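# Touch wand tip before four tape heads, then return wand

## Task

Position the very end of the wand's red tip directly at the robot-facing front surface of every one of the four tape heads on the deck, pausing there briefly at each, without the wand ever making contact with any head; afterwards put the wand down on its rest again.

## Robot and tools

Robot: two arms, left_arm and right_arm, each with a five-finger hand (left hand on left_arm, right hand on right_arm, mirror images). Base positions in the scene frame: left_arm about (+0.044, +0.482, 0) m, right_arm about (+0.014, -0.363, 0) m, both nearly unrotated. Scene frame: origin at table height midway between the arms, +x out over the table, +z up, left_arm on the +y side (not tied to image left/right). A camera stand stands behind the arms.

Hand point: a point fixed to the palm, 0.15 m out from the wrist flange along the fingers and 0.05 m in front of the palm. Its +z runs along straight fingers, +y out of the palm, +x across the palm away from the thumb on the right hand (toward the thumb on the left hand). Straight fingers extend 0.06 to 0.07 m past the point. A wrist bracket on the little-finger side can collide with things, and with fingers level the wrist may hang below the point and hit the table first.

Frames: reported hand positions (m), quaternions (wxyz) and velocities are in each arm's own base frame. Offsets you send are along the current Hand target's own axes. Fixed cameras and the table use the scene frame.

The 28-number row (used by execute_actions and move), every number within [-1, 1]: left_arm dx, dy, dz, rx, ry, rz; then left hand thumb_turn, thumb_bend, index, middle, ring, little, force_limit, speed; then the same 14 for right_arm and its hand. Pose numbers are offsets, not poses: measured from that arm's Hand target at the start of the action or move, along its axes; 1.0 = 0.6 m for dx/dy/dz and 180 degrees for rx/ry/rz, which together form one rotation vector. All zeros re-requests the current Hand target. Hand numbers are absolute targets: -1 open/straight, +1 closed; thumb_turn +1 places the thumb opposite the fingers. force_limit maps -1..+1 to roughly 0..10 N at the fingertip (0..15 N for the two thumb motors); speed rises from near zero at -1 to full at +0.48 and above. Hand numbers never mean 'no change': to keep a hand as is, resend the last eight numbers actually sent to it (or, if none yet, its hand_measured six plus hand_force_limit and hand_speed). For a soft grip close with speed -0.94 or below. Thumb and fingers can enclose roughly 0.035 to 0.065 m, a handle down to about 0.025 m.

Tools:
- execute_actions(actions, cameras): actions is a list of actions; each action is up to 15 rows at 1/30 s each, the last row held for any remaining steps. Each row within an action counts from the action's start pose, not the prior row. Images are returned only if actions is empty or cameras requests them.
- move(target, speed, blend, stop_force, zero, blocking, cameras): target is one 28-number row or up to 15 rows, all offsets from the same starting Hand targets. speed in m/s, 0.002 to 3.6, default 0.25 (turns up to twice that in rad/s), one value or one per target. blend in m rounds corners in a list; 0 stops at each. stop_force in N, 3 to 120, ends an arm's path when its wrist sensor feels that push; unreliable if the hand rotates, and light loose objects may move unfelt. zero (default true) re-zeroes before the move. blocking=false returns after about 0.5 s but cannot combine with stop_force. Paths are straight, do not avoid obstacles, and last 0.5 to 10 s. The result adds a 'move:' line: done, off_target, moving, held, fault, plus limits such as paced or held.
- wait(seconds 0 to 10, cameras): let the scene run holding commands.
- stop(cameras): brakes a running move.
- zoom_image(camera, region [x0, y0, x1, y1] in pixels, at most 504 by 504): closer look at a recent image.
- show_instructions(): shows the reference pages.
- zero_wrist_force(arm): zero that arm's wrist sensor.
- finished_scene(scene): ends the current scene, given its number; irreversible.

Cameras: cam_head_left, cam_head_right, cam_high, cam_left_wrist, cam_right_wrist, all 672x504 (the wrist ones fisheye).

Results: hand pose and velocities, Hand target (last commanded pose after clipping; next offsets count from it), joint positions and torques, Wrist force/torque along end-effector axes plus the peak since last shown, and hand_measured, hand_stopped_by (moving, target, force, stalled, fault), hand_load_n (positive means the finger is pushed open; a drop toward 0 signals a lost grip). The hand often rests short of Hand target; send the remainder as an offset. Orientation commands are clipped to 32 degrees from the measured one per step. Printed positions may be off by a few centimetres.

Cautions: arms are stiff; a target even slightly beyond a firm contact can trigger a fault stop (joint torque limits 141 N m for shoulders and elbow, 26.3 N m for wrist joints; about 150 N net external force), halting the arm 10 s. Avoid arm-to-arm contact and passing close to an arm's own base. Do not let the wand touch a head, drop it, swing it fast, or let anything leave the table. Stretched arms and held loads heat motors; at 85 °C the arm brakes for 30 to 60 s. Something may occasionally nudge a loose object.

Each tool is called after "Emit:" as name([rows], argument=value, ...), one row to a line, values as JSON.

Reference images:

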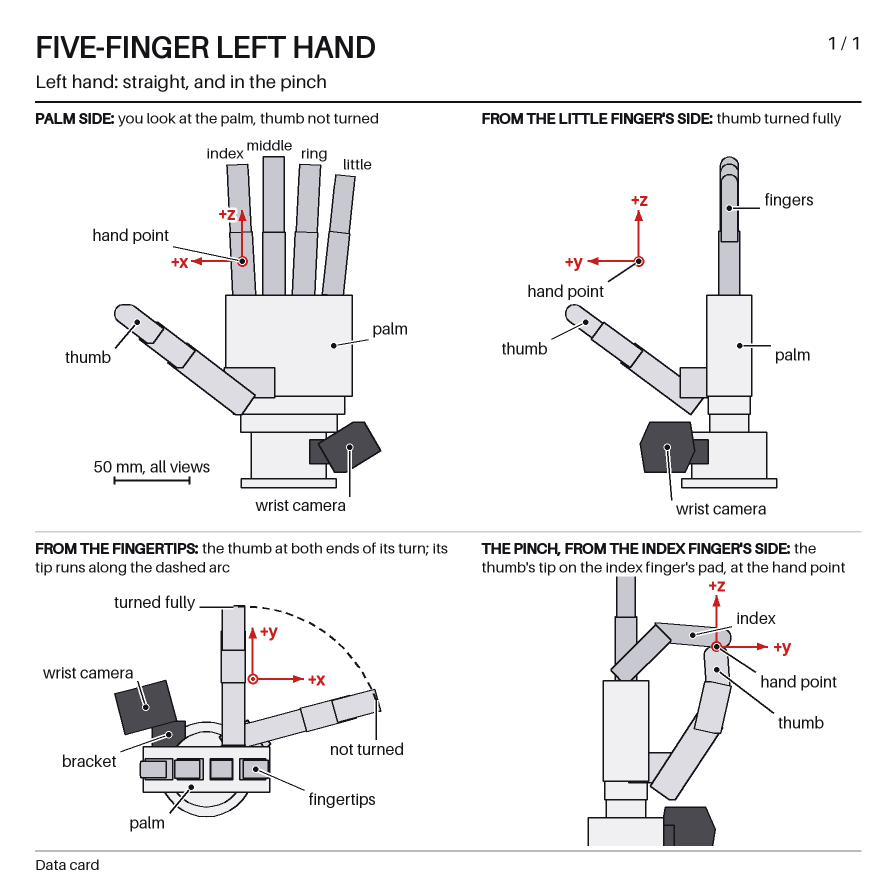

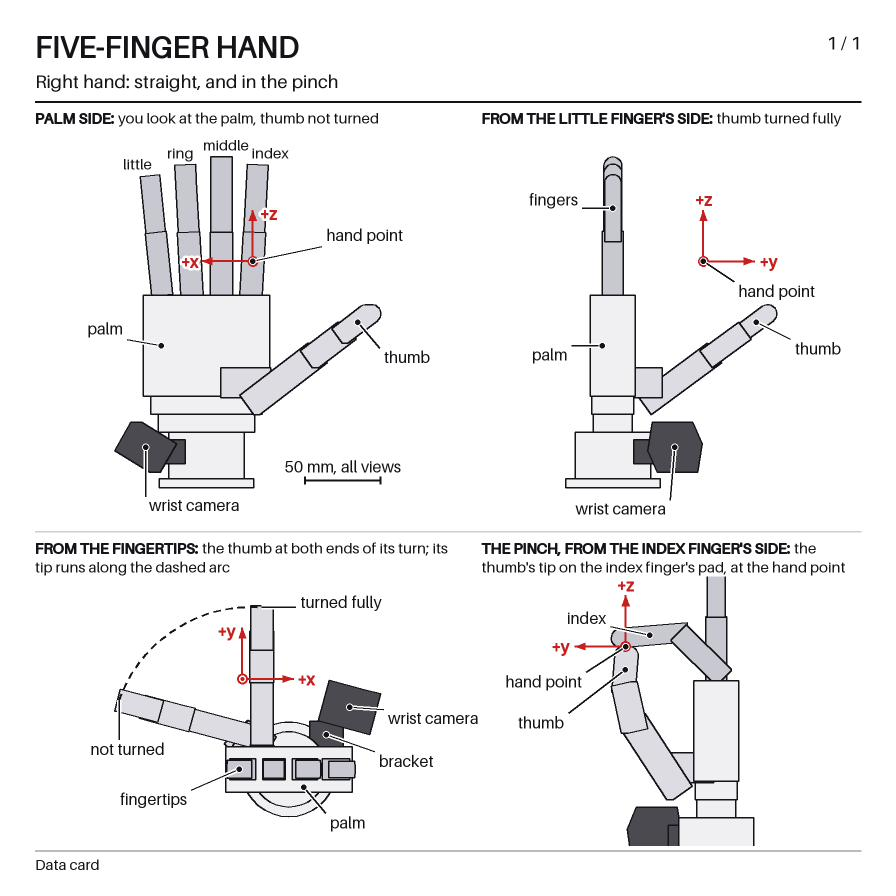

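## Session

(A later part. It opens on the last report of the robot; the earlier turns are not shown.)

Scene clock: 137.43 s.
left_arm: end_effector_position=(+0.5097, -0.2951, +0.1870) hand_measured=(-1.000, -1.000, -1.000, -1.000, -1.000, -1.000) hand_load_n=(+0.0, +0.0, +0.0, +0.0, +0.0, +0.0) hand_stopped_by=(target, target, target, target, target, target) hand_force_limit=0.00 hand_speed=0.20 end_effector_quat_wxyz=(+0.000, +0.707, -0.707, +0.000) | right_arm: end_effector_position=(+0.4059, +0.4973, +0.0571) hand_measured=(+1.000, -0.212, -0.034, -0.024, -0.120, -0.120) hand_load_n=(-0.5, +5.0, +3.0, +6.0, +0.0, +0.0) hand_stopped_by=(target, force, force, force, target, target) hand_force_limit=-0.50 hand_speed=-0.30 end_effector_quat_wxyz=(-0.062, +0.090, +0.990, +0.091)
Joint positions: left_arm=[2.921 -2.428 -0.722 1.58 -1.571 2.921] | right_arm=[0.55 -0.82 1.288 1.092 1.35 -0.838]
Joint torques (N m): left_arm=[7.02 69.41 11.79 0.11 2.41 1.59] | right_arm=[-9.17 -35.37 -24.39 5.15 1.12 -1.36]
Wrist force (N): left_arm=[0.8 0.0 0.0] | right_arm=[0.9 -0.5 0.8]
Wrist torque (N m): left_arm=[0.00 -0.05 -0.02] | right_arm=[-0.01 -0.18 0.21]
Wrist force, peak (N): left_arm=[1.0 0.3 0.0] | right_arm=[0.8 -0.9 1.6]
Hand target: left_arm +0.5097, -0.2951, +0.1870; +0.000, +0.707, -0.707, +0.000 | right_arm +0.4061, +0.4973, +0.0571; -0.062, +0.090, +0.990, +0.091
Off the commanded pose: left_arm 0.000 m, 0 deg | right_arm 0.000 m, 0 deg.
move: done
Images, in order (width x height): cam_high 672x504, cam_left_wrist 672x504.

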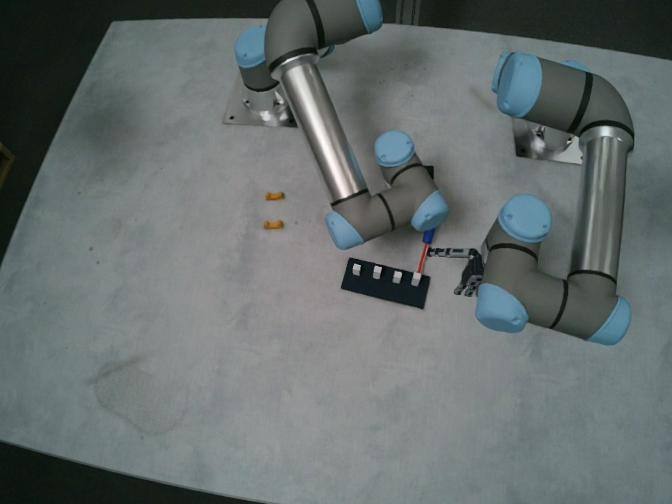

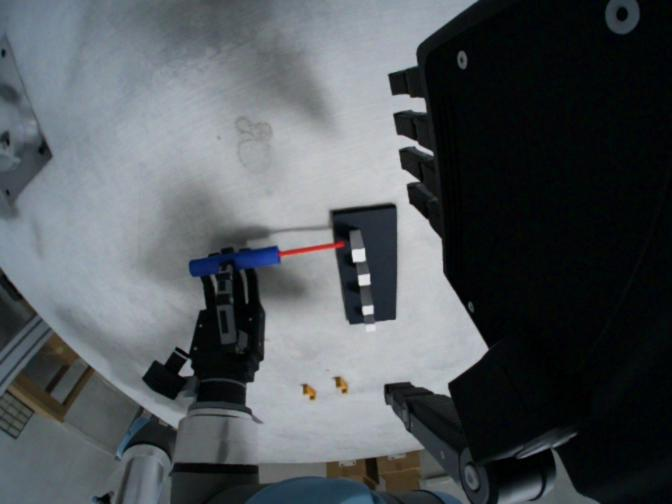

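Emit:
move([
  [0,0,0,0,0,0,-1,-1,-1,-1,-1,-1,0,0.2, 0.0006,-0.0054,-0.0039,0,0,0,1,0.3,0.4,0.4,-0.12,-0.12,-0.5,-0.3],
  [0,0,0,0,0,0,-1,-1,-1,-1,-1,-1,0,0.2, -0.0094,-0.0054,-0.0039,0,0,0,1,0.3,0.4,0.4,-0.12,-0.12,-0.5,-0.3],
], speed=0.02, cameras=["cam_left_wrist","cam_high"])

Emit:
zoom_image(camera="cam_left_wrist", region=[335, 225, 370, 265])

Emit:
zoom_image(camera="cam_high", region=[395, 255, 435, 295])

Scene clock: 143.30 s.
left_arm: end_effector_position=(+0.5097, -0.2951, +0.1870) hand_measured=(-1.000, -1.000, -1.000, -1.000, -1.000, -1.000) hand_load_n=(+0.0, +0.0, +0.0, +0.0, +0.0, +0.0) hand_stopped_by=(target, target, target, target, target, target) hand_force_limit=0.00 hand_speed=0.20 end_effector_quat_wxyz=(+0.000, +0.707, -0.707, +0.000) | right_arm: end_effector_position=(+0.4110, +0.4928, +0.0581) hand_measured=(+1.000, -0.212, -0.034, -0.024, -0.120, -0.120) hand_load_n=(-0.5, +5.0, +3.0, +6.0, +0.0, +0.0) hand_stopped_by=(target, force, force, force, target, target) hand_force_limit=-0.50 hand_speed=-0.30 end_effector_quat_wxyz=(-0.062, +0.090, +0.990, +0.091)
Joint positions: left_arm=[2.921 -2.428 -0.722 1.58 -1.571 2.921] | right_arm=[0.538 -0.82 1.285 1.097 1.35 -0.85]
Joint torques (N m): left_arm=[7.03 69.19 12.45 0.03 2.32 1.73] | right_arm=[-8.87 -35.16 -23.36 5.16 -1.98 -1.1]
Wrist force (N): left_arm=[0.4 0.4 0.1] | right_arm=[0.8 -0.4 0.8]
Wrist torque (N m): left_arm=[0.06 0.02 -0.05] | right_arm=[-0.01 -0.17 0.21]
Wrist force, peak (N): left_arm=[0.8 0.4 0.3] | right_arm=[1.2 -0.5 0.9]
Hand target: left_arm +0.5097, -0.2951, +0.1870; +0.000, +0.707, -0.707, +0.000 | right_arm +0.4112, +0.4927, +0.0580; -0.062, +0.090, +0.990, +0.091
Off the commanded pose: left_arm 0.000 m, 0 deg | right_arm 0.000 m, 0 deg.
move: done
Images, in order (width x height): cam_high 672x504, cam_left_wrist 672x504.

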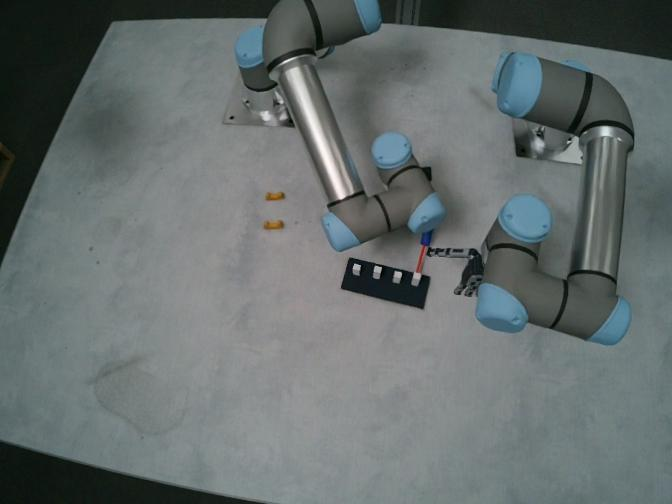

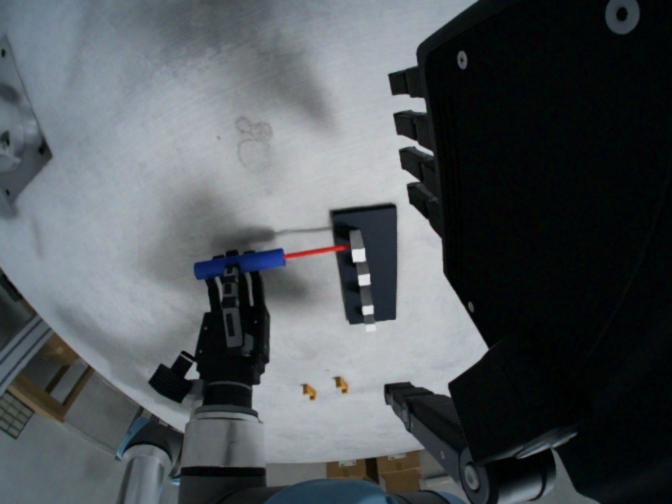

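Scaled by 12.600 from the camera's 672x504 image, which has a finer 960x720 frame.

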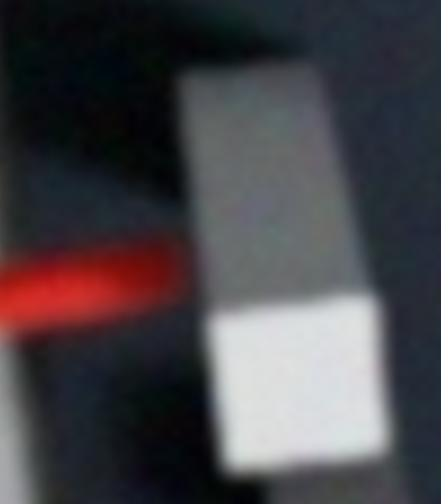

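Scaled by 12.600 from the camera's 672x504 image, which has a finer 960x720 frame.

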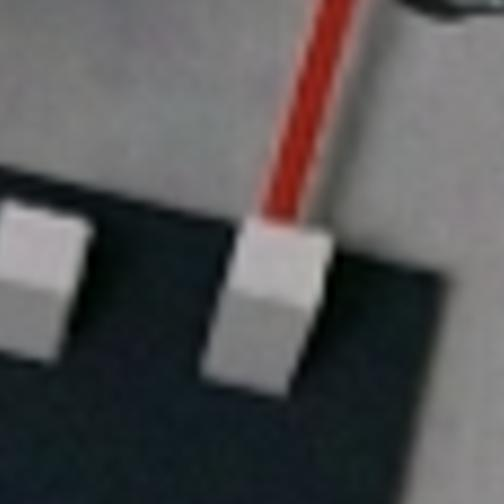

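Emit:
move(target=[0,0,0,0,0,0,-1,-1,-1,-1,-1,-1,0,0.2, 0,0.0023,0.0004,0,0,0,1,0.3,0.4,0.4,-0.12,-0.12,-0.5,-0.3], speed=0.02)

Emit:
wait(seconds=1.3, cameras=["cam_left_wrist","cam_high"])

Emit:
zoom_image(camera="cam_left_wrist", region=[335, 225, 370, 265])

Emit:
zoom_image(camera="cam_high", region=[340, 245, 440, 315])

Scene clock: 145.97 s.
left_arm: end_effector_position=(+0.5097, -0.2951, +0.1870) hand_measured=(-1.000, -1.000, -1.000, -1.000, -1.000, -1.000) hand_load_n=(+0.0, +0.0, +0.0, +0.0, +0.0, +0.0) hand_stopped_by=(target, target, target, target, target, target) hand_force_limit=0.00 hand_speed=0.20 end_effector_quat_wxyz=(+0.000, +0.707, -0.707, +0.000) | right_arm: end_effector_position=(+0.4114, +0.4940, +0.0580) hand_measured=(+1.000, -0.212, -0.034, -0.024, -0.120, -0.120) hand_load_n=(-0.5, +5.0, +3.0, +6.0, +0.0, +0.0) hand_stopped_by=(target, force, force, force, target, target) hand_force_limit=-0.50 hand_speed=-0.30 end_effector_quat_wxyz=(-0.062, +0.090, +0.990, +0.091)
Joint positions: left_arm=[2.921 -2.428 -0.722 1.58 -1.571 2.921] | right_arm=[0.54 -0.817 1.281 1.099 1.35 -0.848]
Joint torques (N m): left_arm=[6.61 69.94 11.98 -0.08 2.39 1.64] | right_arm=[11.85 -35.47 -23.22 5.09 -1.54 1.55]
Wrist force (N): left_arm=[0.6 0.1 -0.2] | right_arm=[1.0 -0.4 0.6]
Wrist torque (N m): left_arm=[0.02 -0.01 -0.04] | right_arm=[0.00 -0.19 0.09]
Wrist force, peak (N): left_arm=[0.9 0.3 0.0] | right_arm=[1.1 -0.4 0.8]
Hand target: left_arm +0.5097, -0.2951, +0.1870; +0.000, +0.707, -0.707, +0.000 | right_arm +0.4114, +0.4941, +0.0580; -0.062, +0.090, +0.990, +0.091
Off the commanded pose: left_arm 0.000 m, 0 deg | right_arm 0.000 m, 0 deg.
move: done

Scene clock: 147.27 s.
left_arm: end_effector_position=(+0.5097, -0.2951, +0.1870) hand_measured=(-1.000, -1.000, -1.000, -1.000, -1.000, -1.000) hand_load_n=(+0.0, +0.0, +0.0, +0.5, +0.0, +0.0) hand_stopped_by=(target, target, target, target, target, target) hand_force_limit=0.00 hand_speed=0.20 end_effector_quat_wxyz=(+0.000, +0.707, -0.707, +0.000) | right_arm: end_effector_position=(+0.4114, +0.4941, +0.0580) hand_measured=(+1.000, -0.212, -0.034, -0.024, -0.120, -0.120) hand_load_n=(+0.0, +5.0, +3.0, +6.0, +0.0, +0.0) hand_stopped_by=(target, force, force, force, target, target) hand_force_limit=-0.50 hand_speed=-0.30 end_effector_quat_wxyz=(-0.062, +0.090, +0.990, +0.091)
Joint positions: left_arm=[2.921 -2.428 -0.722 1.58 -1.571 2.921] | right_arm=[0.54 -0.817 1.28 1.099 1.35 -0.848]
Joint torques (N m): left_arm=[7.03 69.33 11.72 -0.15 2.35 1.62] | right_arm=[11 -34.8 -24.15 5.19 0.02 1.65]
Wrist force (N): left_arm=[0.8 0.2 0.1] | right_arm=[0.8 -0.3 0.6]
Wrist torque (N m): left_arm=[0.03 -0.04 -0.03] | right_arm=[0.02 -0.16 0.08]
Wrist force, peak (N): left_arm=[0.9 0.5 0.3] | right_arm=[1.0 -0.5 0.9]
Hand target: left_arm +0.5097, -0.2951, +0.1870; +0.000, +0.707, -0.707, +0.000 | right_arm +0.4114, +0.4941, +0.0580; -0.062, +0.090, +0.990, +0.091
Off the commanded pose: left_arm 0.000 m, 0 deg | right_arm 0.000 m, 0 deg.
wait: 1.30 s; at rest by 0.17 s
Images, in order (width x height): cam_high 672x504, cam_left_wrist 672x504.

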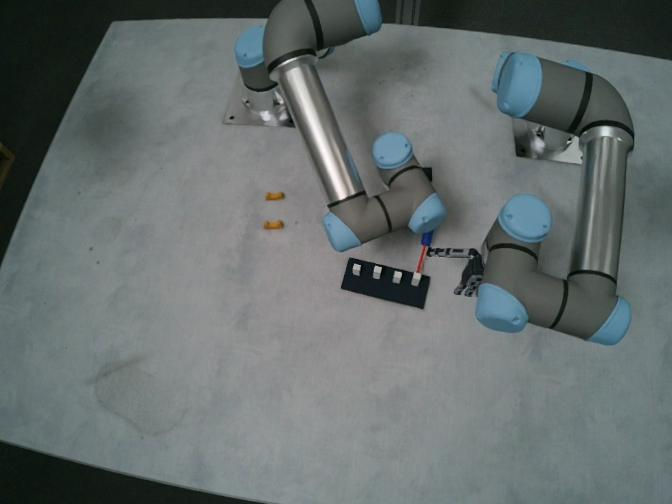

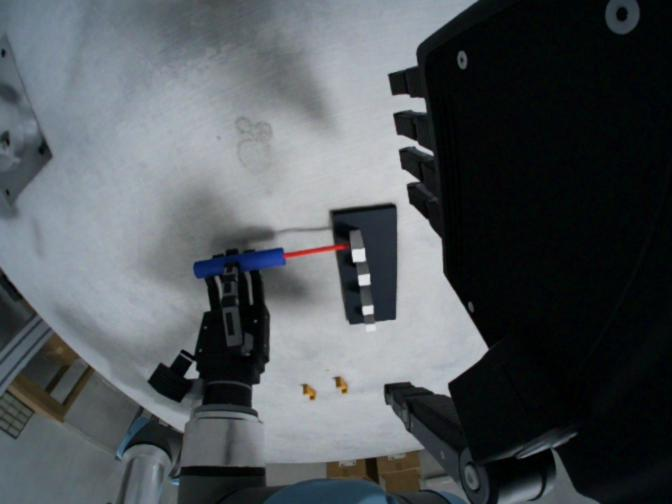

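Scaled by 12.600 from the camera's 672x504 image, which has a finer 960x720 frame.

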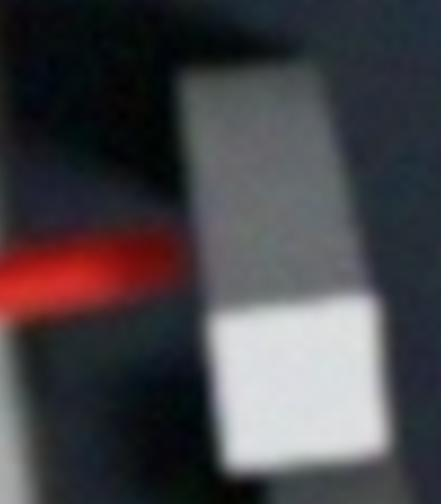

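Scaled by 5.040 from the camera's 672x504 image, which has a finer 960x720 frame.

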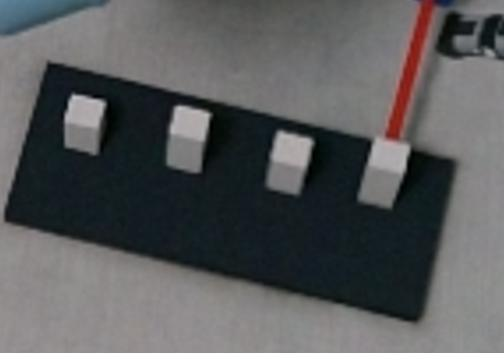

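Emit:
move([
  [0,0,0,0,0,0,-1,-1,-1,-1,-1,-1,0,0.2, 0.0333,0,0,0,0,0,1,0.3,0.4,0.4,-0.12,-0.12,-0.5,-0.3],
  [0,0,0,0,0,0,-1,-1,-1,-1,-1,-1,0,0.2, 0.0638,-0.0120,-0.1160,0,0,0,1,0.3,0.4,0.4,-0.12,-0.12,-0.5,-0.3],
  [0.0200,0.0417,-0.0717,0,0,0,-1,-1,-1,-1,-1,-1,0,0.2, -0.0775,-0.6055,-0.2222,0.3644,-0.0861,-0.0862,1,0.3,0.4,0.4,-0.12,-0.12,-0.5,-0.3],
], speed=[0.04,0.12,0.25], blend=[0.005,0.03,0], cameras=["cam_left_wrist","cam_right_wrist","cam_high"])

Emit:
zoom_image(camera="cam_right_wrist", region=[360, 80, 560, 320])

Scene clock: 156.67 s.
left_arm: end_effector_position=(+0.4847, -0.3071, +0.2300) hand_measured=(-1.000, -1.000, -1.000, -1.000, -1.000, -1.000) hand_load_n=(+0.0, +0.0, +0.0, +0.0, +0.0, +0.0) hand_stopped_by=(target, target, target, target, target, target) hand_force_limit=0.00 hand_speed=0.20 end_effector_quat_wxyz=(+0.000, +0.707, -0.707, +0.000) | right_arm: end_effector_position=(+0.4020, +0.1095, +0.1200) hand_measured=(+1.000, -0.212, -0.034, -0.024, -0.120, -0.120) hand_load_n=(-0.5, +5.5, +2.5, +5.0, +0.0, +0.0) hand_stopped_by=(target, force, force, force, target, target) hand_force_limit=-0.50 hand_speed=-0.30 end_effector_quat_wxyz=(+0.038, -0.073, +0.883, -0.461)
Joint positions: left_arm=[2.892 -2.368 -0.72 1.517 -1.571 2.892] | right_arm=[0.363 -1.056 1.737 1.164 2.505 -1.235]
Joint torques (N m): left_arm=[-5.85 67.61 25.76 -4.65 2.1 -2.03] | right_arm=[-9.76 -51.64 -4.56 0.45 3.07 -1.2]
Wrist force (N): left_arm=[0.5 0.0 -0.1] | right_arm=[0.9 0.0 1.7]
Wrist torque (N m): left_arm=[0.01 -0.01 0.17] | right_arm=[-0.23 -0.31 -0.13]
Wrist force, peak (N): left_arm=[0.7 0.6 -0.3] | right_arm=[0.7 -0.4 2.0]
Hand target: left_arm +0.4847, -0.3071, +0.2300; +0.000, +0.707, -0.707, +0.000 | right_arm +0.4020, +0.1094, +0.1200; +0.038, -0.073, +0.883, -0.461
Off the commanded pose: left_arm 0.000 m, 0 deg | right_arm 0.000 m, 0 deg.
move: done
Images, in order (width x height): cam_high 672x504, cam_left_wrist 672x504, cam_right_wrist 672x504.

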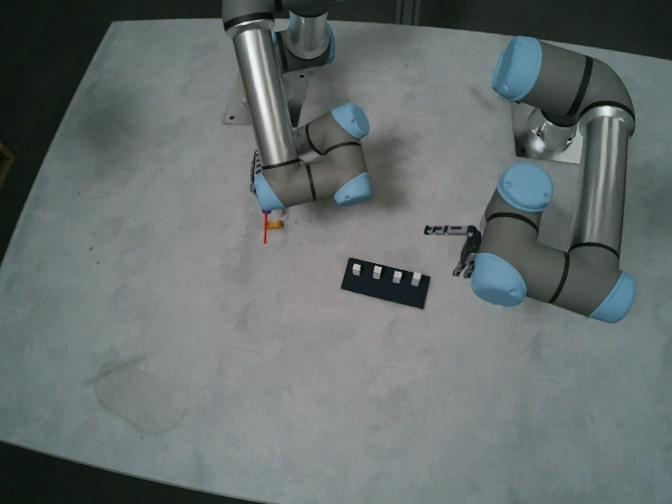

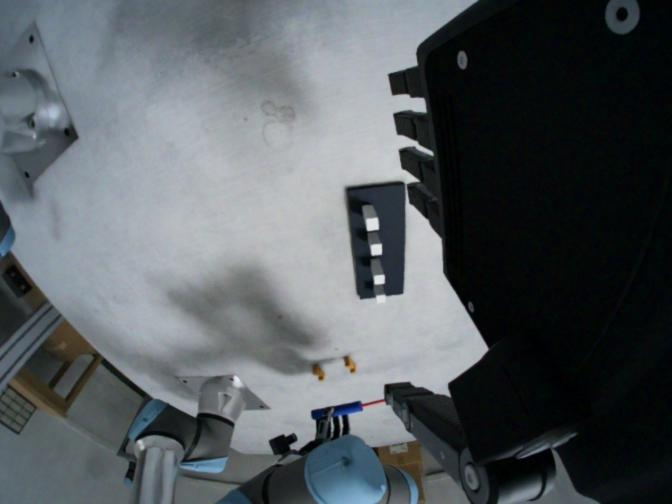

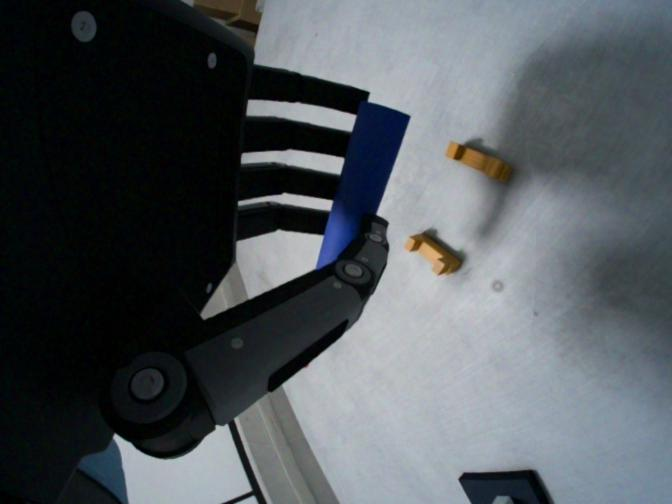

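Scaled by 2.100 from the camera's 672x504 image, which has a finer 960x720 frame.

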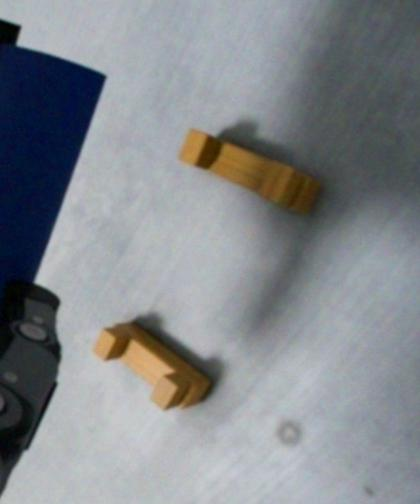

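Emit:
move([
  [0,0,0,0,0,0,-1,-1,-1,-1,-1,-1,0,0.2, 0,0,0,0,0,0,1,0.3,0.4,0.4,-1,-1,-0.5,0],
  [0,0,0,0,0,0,-1,-1,-1,-1,-1,-1,0,0.2, 0.0001,0.0965,0.0683,0,0,0,1,0.3,0.4,0.4,-1,-1,-0.5,0],
], speed=0.12, cameras=["cam_left_wrist","cam_right_wrist"])

Emit:
move(target=[0,0,0,0,0,0,-1,-1,-1,-1,-1,-1,0,0.2, 0,0.0273,0.0191,0,0,0,1,0.3,0.4,0.4,-1,-1,-0.5,0], speed=0.03, stop_force=8, cameras=["cam_left_wrist","cam_right_wrist"])

Emit:
zoom_image(camera="cam_right_wrist", region=[260, 80, 470, 320])

Scene clock: 161.00 s.
left_arm: end_effector_position=(+0.4847, -0.3071, +0.2300) hand_measured=(-1.000, -1.000, -1.000, -1.000, -1.000, -1.000) hand_load_n=(+0.0, +0.0, +0.0, +0.0, +0.0, +0.0) hand_stopped_by=(target, target, target, target, target, target) hand_force_limit=0.00 hand_speed=0.20 end_effector_quat_wxyz=(+0.000, +0.707, -0.707, +0.000) | right_arm: end_effector_position=(+0.4020, +0.1089, +0.0492) hand_measured=(+1.000, -0.212, -0.034, -0.024, -1.000, -1.000) hand_load_n=(-0.5, +5.5, +2.0, +5.5, +0.0, +0.0) hand_stopped_by=(target, force, force, force, target, target) hand_force_limit=-0.50 hand_speed=0.00 end_effector_quat_wxyz=(+0.038, -0.073, +0.883, -0.461)
Joint positions: left_arm=[2.892 -2.368 -0.72 1.517 -1.571 2.892] | right_arm=[0.361 -0.94 1.776 1.008 2.506 -1.237]
Joint torques (N m): left_arm=[-5.08 67.24 25.02 -4.87 -1.47 -2.07] | right_arm=[-9.99 -25.04 -1.61 0.29 3.14 -1.41]
Wrist force (N): left_arm=[0.6 0.3 0.0] | right_arm=[1.0 0.0 1.5]
Wrist torque (N m): left_arm=[0.04 -0.02 0.16] | right_arm=[-0.25 -0.31 -0.12]
Wrist force, peak (N): left_arm=[0.8 0.5 -0.1] | right_arm=[1.3 0.5 2.1]
Hand target: left_arm +0.4847, -0.3071, +0.2300; +0.000, +0.707, -0.707, +0.000 | right_arm +0.4020, +0.1089, +0.0491; +0.038, -0.073, +0.883, -0.461
Off the commanded pose: left_arm 0.000 m, 0 deg | right_arm 0.000 m, 0 deg.
move: done
Images, in order (width x height): cam_left_wrist 672x504, cam_right_wrist 672x504.

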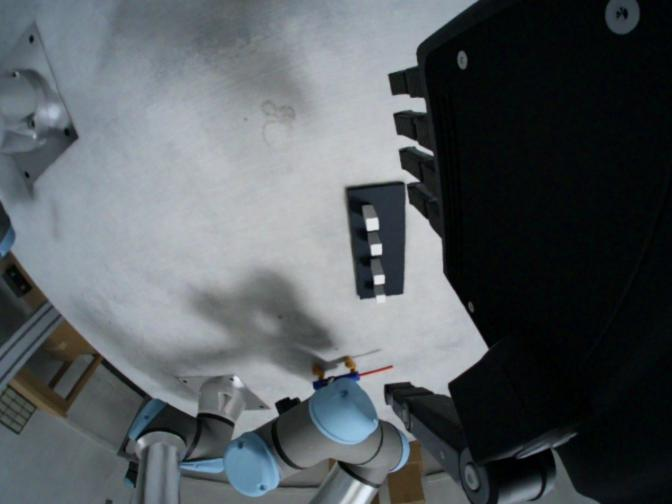

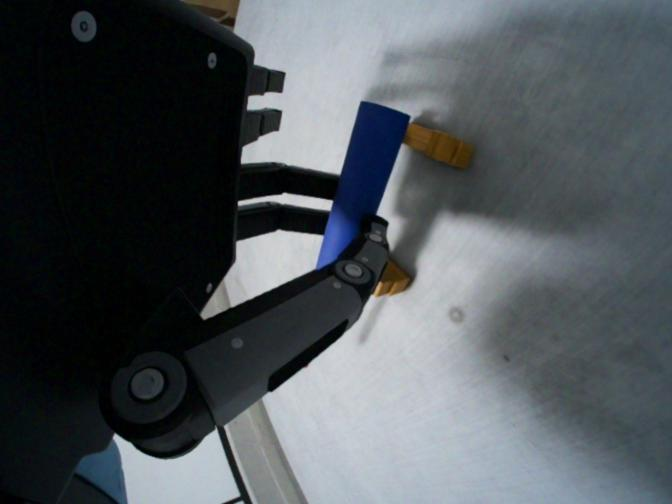

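Scene clock: 162.73 s.
left_arm: end_effector_position=(+0.4847, -0.3071, +0.2300) hand_measured=(-1.000, -1.000, -1.000, -1.000, -1.000, -1.000) hand_load_n=(+0.0, +0.0, +0.0, +0.0, +0.0, +0.0) hand_stopped_by=(target, target, target, target, target, target) hand_force_limit=0.00 hand_speed=0.20 end_effector_quat_wxyz=(+0.000, +0.707, -0.707, +0.000) | right_arm: end_effector_position=(+0.4020, +0.1088, +0.0291) hand_measured=(+1.000, -0.212, -0.034, -0.024, -1.000, -1.000) hand_load_n=(+0.0, +4.0, +4.5, +6.0, +0.0, +0.0) hand_stopped_by=(target, force, force, force, target, target) hand_force_limit=-0.50 hand_speed=0.00 end_effector_quat_wxyz=(+0.038, -0.073, +0.883, -0.461)
Joint positions: left_arm=[2.892 -2.368 -0.72 1.517 -1.571 2.892] | right_arm=[0.361 -0.904 1.781 0.966 2.506 -1.237]
Joint torques (N m): left_arm=[-4.46 67.19 24.1 -4.71 -1.84 -2.05] | right_arm=[-7.97 -24.94 -1.33 0.25 1.66 -1.31]
Wrist force (N): left_arm=[0.4 0.1 -0.1] | right_arm=[1.0 -2.0 3.0]
Wrist torque (N m): left_arm=[0.02 0.00 0.16] | right_arm=[-0.24 -0.30 -0.06]
Wrist force, peak (N): left_arm=[0.9 0.3 -0.3] | right_arm=[1.2 -2.4 2.9]
Hand target: left_arm +0.4847, -0.3071, +0.2300; +0.000, +0.707, -0.707, +0.000 | right_arm +0.4020, +0.1088, +0.0291; +0.038, -0.073, +0.883, -0.461
Off the commanded pose: left_arm 0.000 m, 0 deg | right_arm 0.000 m, 0 deg.
move: done
Images, in order (width x height): cam_left_wrist 672x504, cam_right_wrist 672x504.

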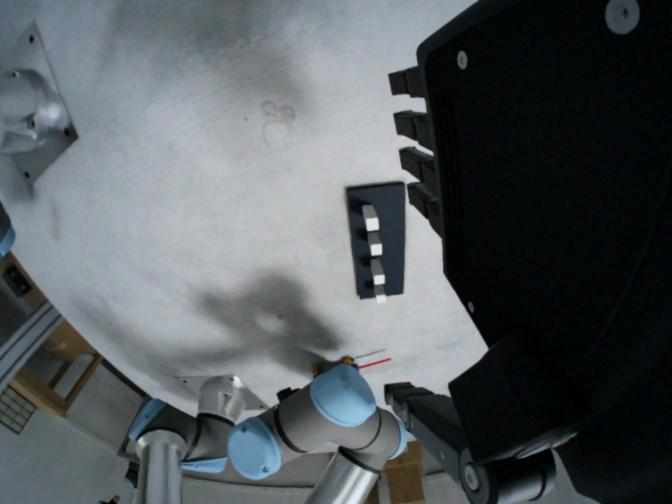

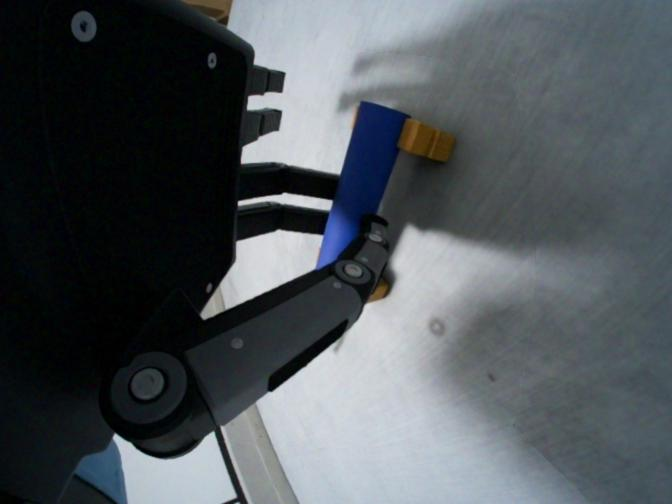

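Scaled by 2.100 from the camera's 672x504 image, which has a finer 960x720 frame.

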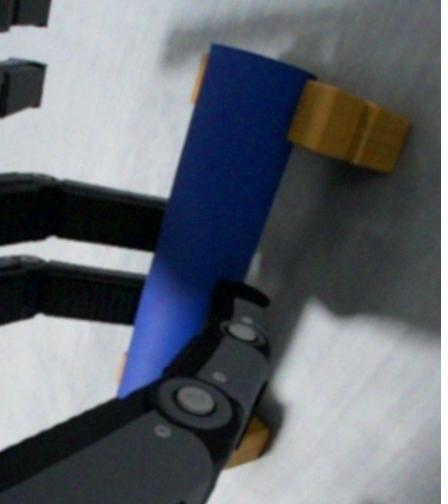

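Seated as before. Open slowly and retreat.

Emit:
move(target=[0,0,0,0,0,0,-1,-1,-1,-1,-1,-1,0,0.2, 0,0,0,0,0,0,1,-0.6,-0.3,-0.3,-1,-1,-0.5,-0.8])

Emit:
move([
  [0,0,0,0,0,0,-1,-1,-1,-1,-1,-1,0,0.2, 0,-0.0546,-0.0383,0,0,0,1,-0.6,-0.3,-0.3,-1,-1,-0.5,-0.8],
  [0,0,0,0,0,0,-1,-1,-1,-1,-1,-1,0,0.2, 0,-0.1775,-0.1243,0,0,0,1,-0.6,-0.3,-0.3,-1,-1,-0.5,-0.8],
], speed=[0.06,0.15], blend=[0.02,0], cameras=["cam_left_wrist","cam_right_wrist"])

Emit:
zoom_image(camera="cam_left_wrist", region=[290, 330, 420, 430])

Emit:
zoom_image(camera="cam_right_wrist", region=[380, 110, 560, 330])

Scene clock: 165.83 s.
left_arm: end_effector_position=(+0.4847, -0.3071, +0.2300) hand_measured=(-1.000, -1.000, -1.000, -1.000, -1.000, -1.000) hand_load_n=(+0.0, +0.0, +0.0, +0.0, +0.0, +0.0) hand_stopped_by=(target, target, target, target, target, target) hand_force_limit=0.00 hand_speed=0.20 end_effector_quat_wxyz=(+0.000, +0.707, -0.707, +0.000) | right_arm: end_effector_position=(+0.4020, +0.1088, +0.0291) hand_measured=(+1.000, -0.600, -0.300, -0.300, -1.000, -1.000) hand_load_n=(+0.0, +0.0, +0.0, +0.0, -0.5, +0.0) hand_stopped_by=(target, target, target, target, target, target) hand_force_limit=-0.50 hand_speed=-0.80 end_effector_quat_wxyz=(+0.038, -0.073, +0.883, -0.461)
Joint positions: left_arm=[2.892 -2.368 -0.72 1.517 -1.571 2.892] | right_arm=[0.361 -0.904 1.781 0.966 2.506 -1.237]
Joint torques (N m): left_arm=[-4.8 67.67 24.78 -4.84 -2.07 -2.06] | right_arm=[-3.9 -27.57 -1.12 3.04 -0.2 -0.87]
Wrist force (N): left_arm=[0.6 0.4 -0.1] | right_arm=[1.1 -0.6 0.9]
Wrist torque (N m): left_arm=[0.06 -0.02 0.16] | right_arm=[-0.23 -0.33 -0.06]
Wrist force, peak (N): left_arm=[0.8 0.4 -0.1] | right_arm=[1.2 -2.5 2.9]
Hand target: left_arm +0.4847, -0.3071, +0.2300; +0.000, +0.707, -0.707, +0.000 | right_arm +0.4020, +0.1088, +0.0291; +0.038, -0.073, +0.883, -0.461
Off the commanded pose: left_arm 0.000 m, 0 deg | right_arm 0.000 m, 0 deg.
move: done

Scene clock: 167.77 s.
left_arm: end_effector_position=(+0.4847, -0.3071, +0.2300) hand_measured=(-1.000, -1.000, -1.000, -1.000, -1.000, -1.000) hand_load_n=(+0.0, +0.0, +0.0, +0.0, +0.0, +0.0) hand_stopped_by=(target, target, target, target, target, target) hand_force_limit=0.00 hand_speed=0.20 end_effector_quat_wxyz=(+0.000, +0.707, -0.707, +0.000) | right_arm: end_effector_position=(+0.4020, +0.1091, +0.1590) hand_measured=(+1.000, -0.600, -0.300, -0.300, -1.000, -1.000) hand_load_n=(+0.0, +0.0, +0.0, +0.0, +0.0, +0.0) hand_stopped_by=(target, target, target, target, target, target) hand_force_limit=-0.50 hand_speed=-0.80 end_effector_quat_wxyz=(+0.038, -0.073, +0.883, -0.461)
Joint positions: left_arm=[2.892 -2.368 -0.72 1.517 -1.571 2.892] | right_arm=[0.362 -1.112 1.704 1.252 2.506 -1.236]
Joint torques (N m): left_arm=[-5.19 67.55 25.02 -4.71 -1.91 -1.89] | right_arm=[10.94 -49.21 -21.76 5.3 -0.37 1.58]
Wrist force (N): left_arm=[0.4 0.4 0.0] | right_arm=[0.7 -0.8 0.7]
Wrist torque (N m): left_arm=[0.05 0.01 0.15] | right_arm=[-0.21 -0.29 -0.25]
Wrist force, peak (N): left_arm=[1.0 0.0 -0.2] | right_arm=[0.7 -1.7 0.2]
Hand target: left_arm +0.4847, -0.3071, +0.2300; +0.000, +0.707, -0.707, +0.000 | right_arm +0.4020, +0.1091, +0.1591; +0.038, -0.073, +0.883, -0.461
Off the commanded pose: left_arm 0.000 m, 0 deg | right_arm 0.000 m, 0 deg.
move: done
Images, in order (width x height): cam_left_wrist 672x504, cam_right_wrist 672x504.

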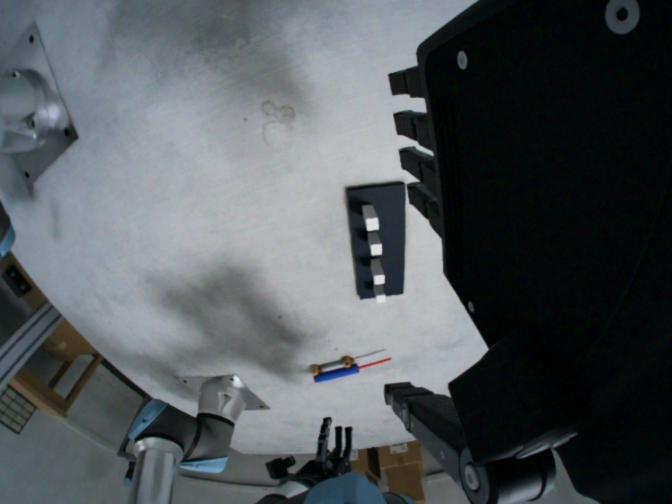

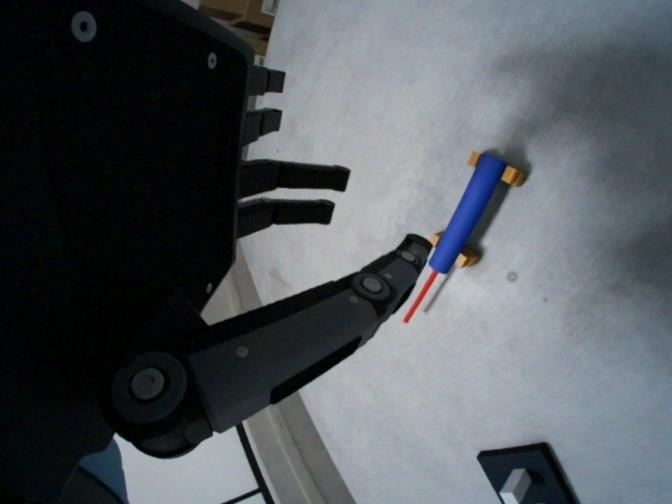

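Scaled by 3.877 from the camera's 672x504 image, which has a finer 960x720 frame.

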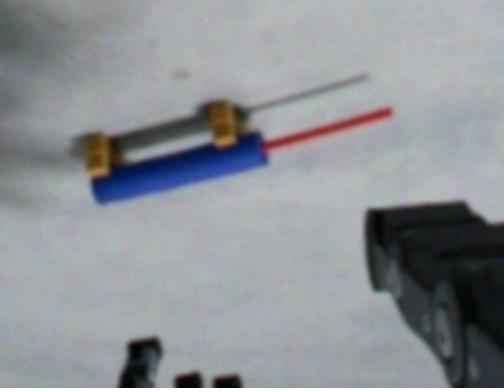

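Scaled by 2.291 from the camera's 672x504 image, which has a finer 960x720 frame.

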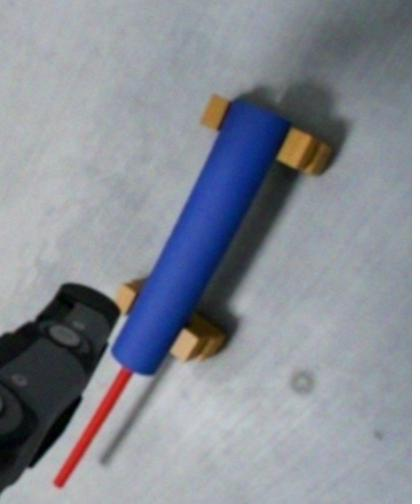

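Emit:
finished_scene(scene=2)

The scene is finished: the task was done.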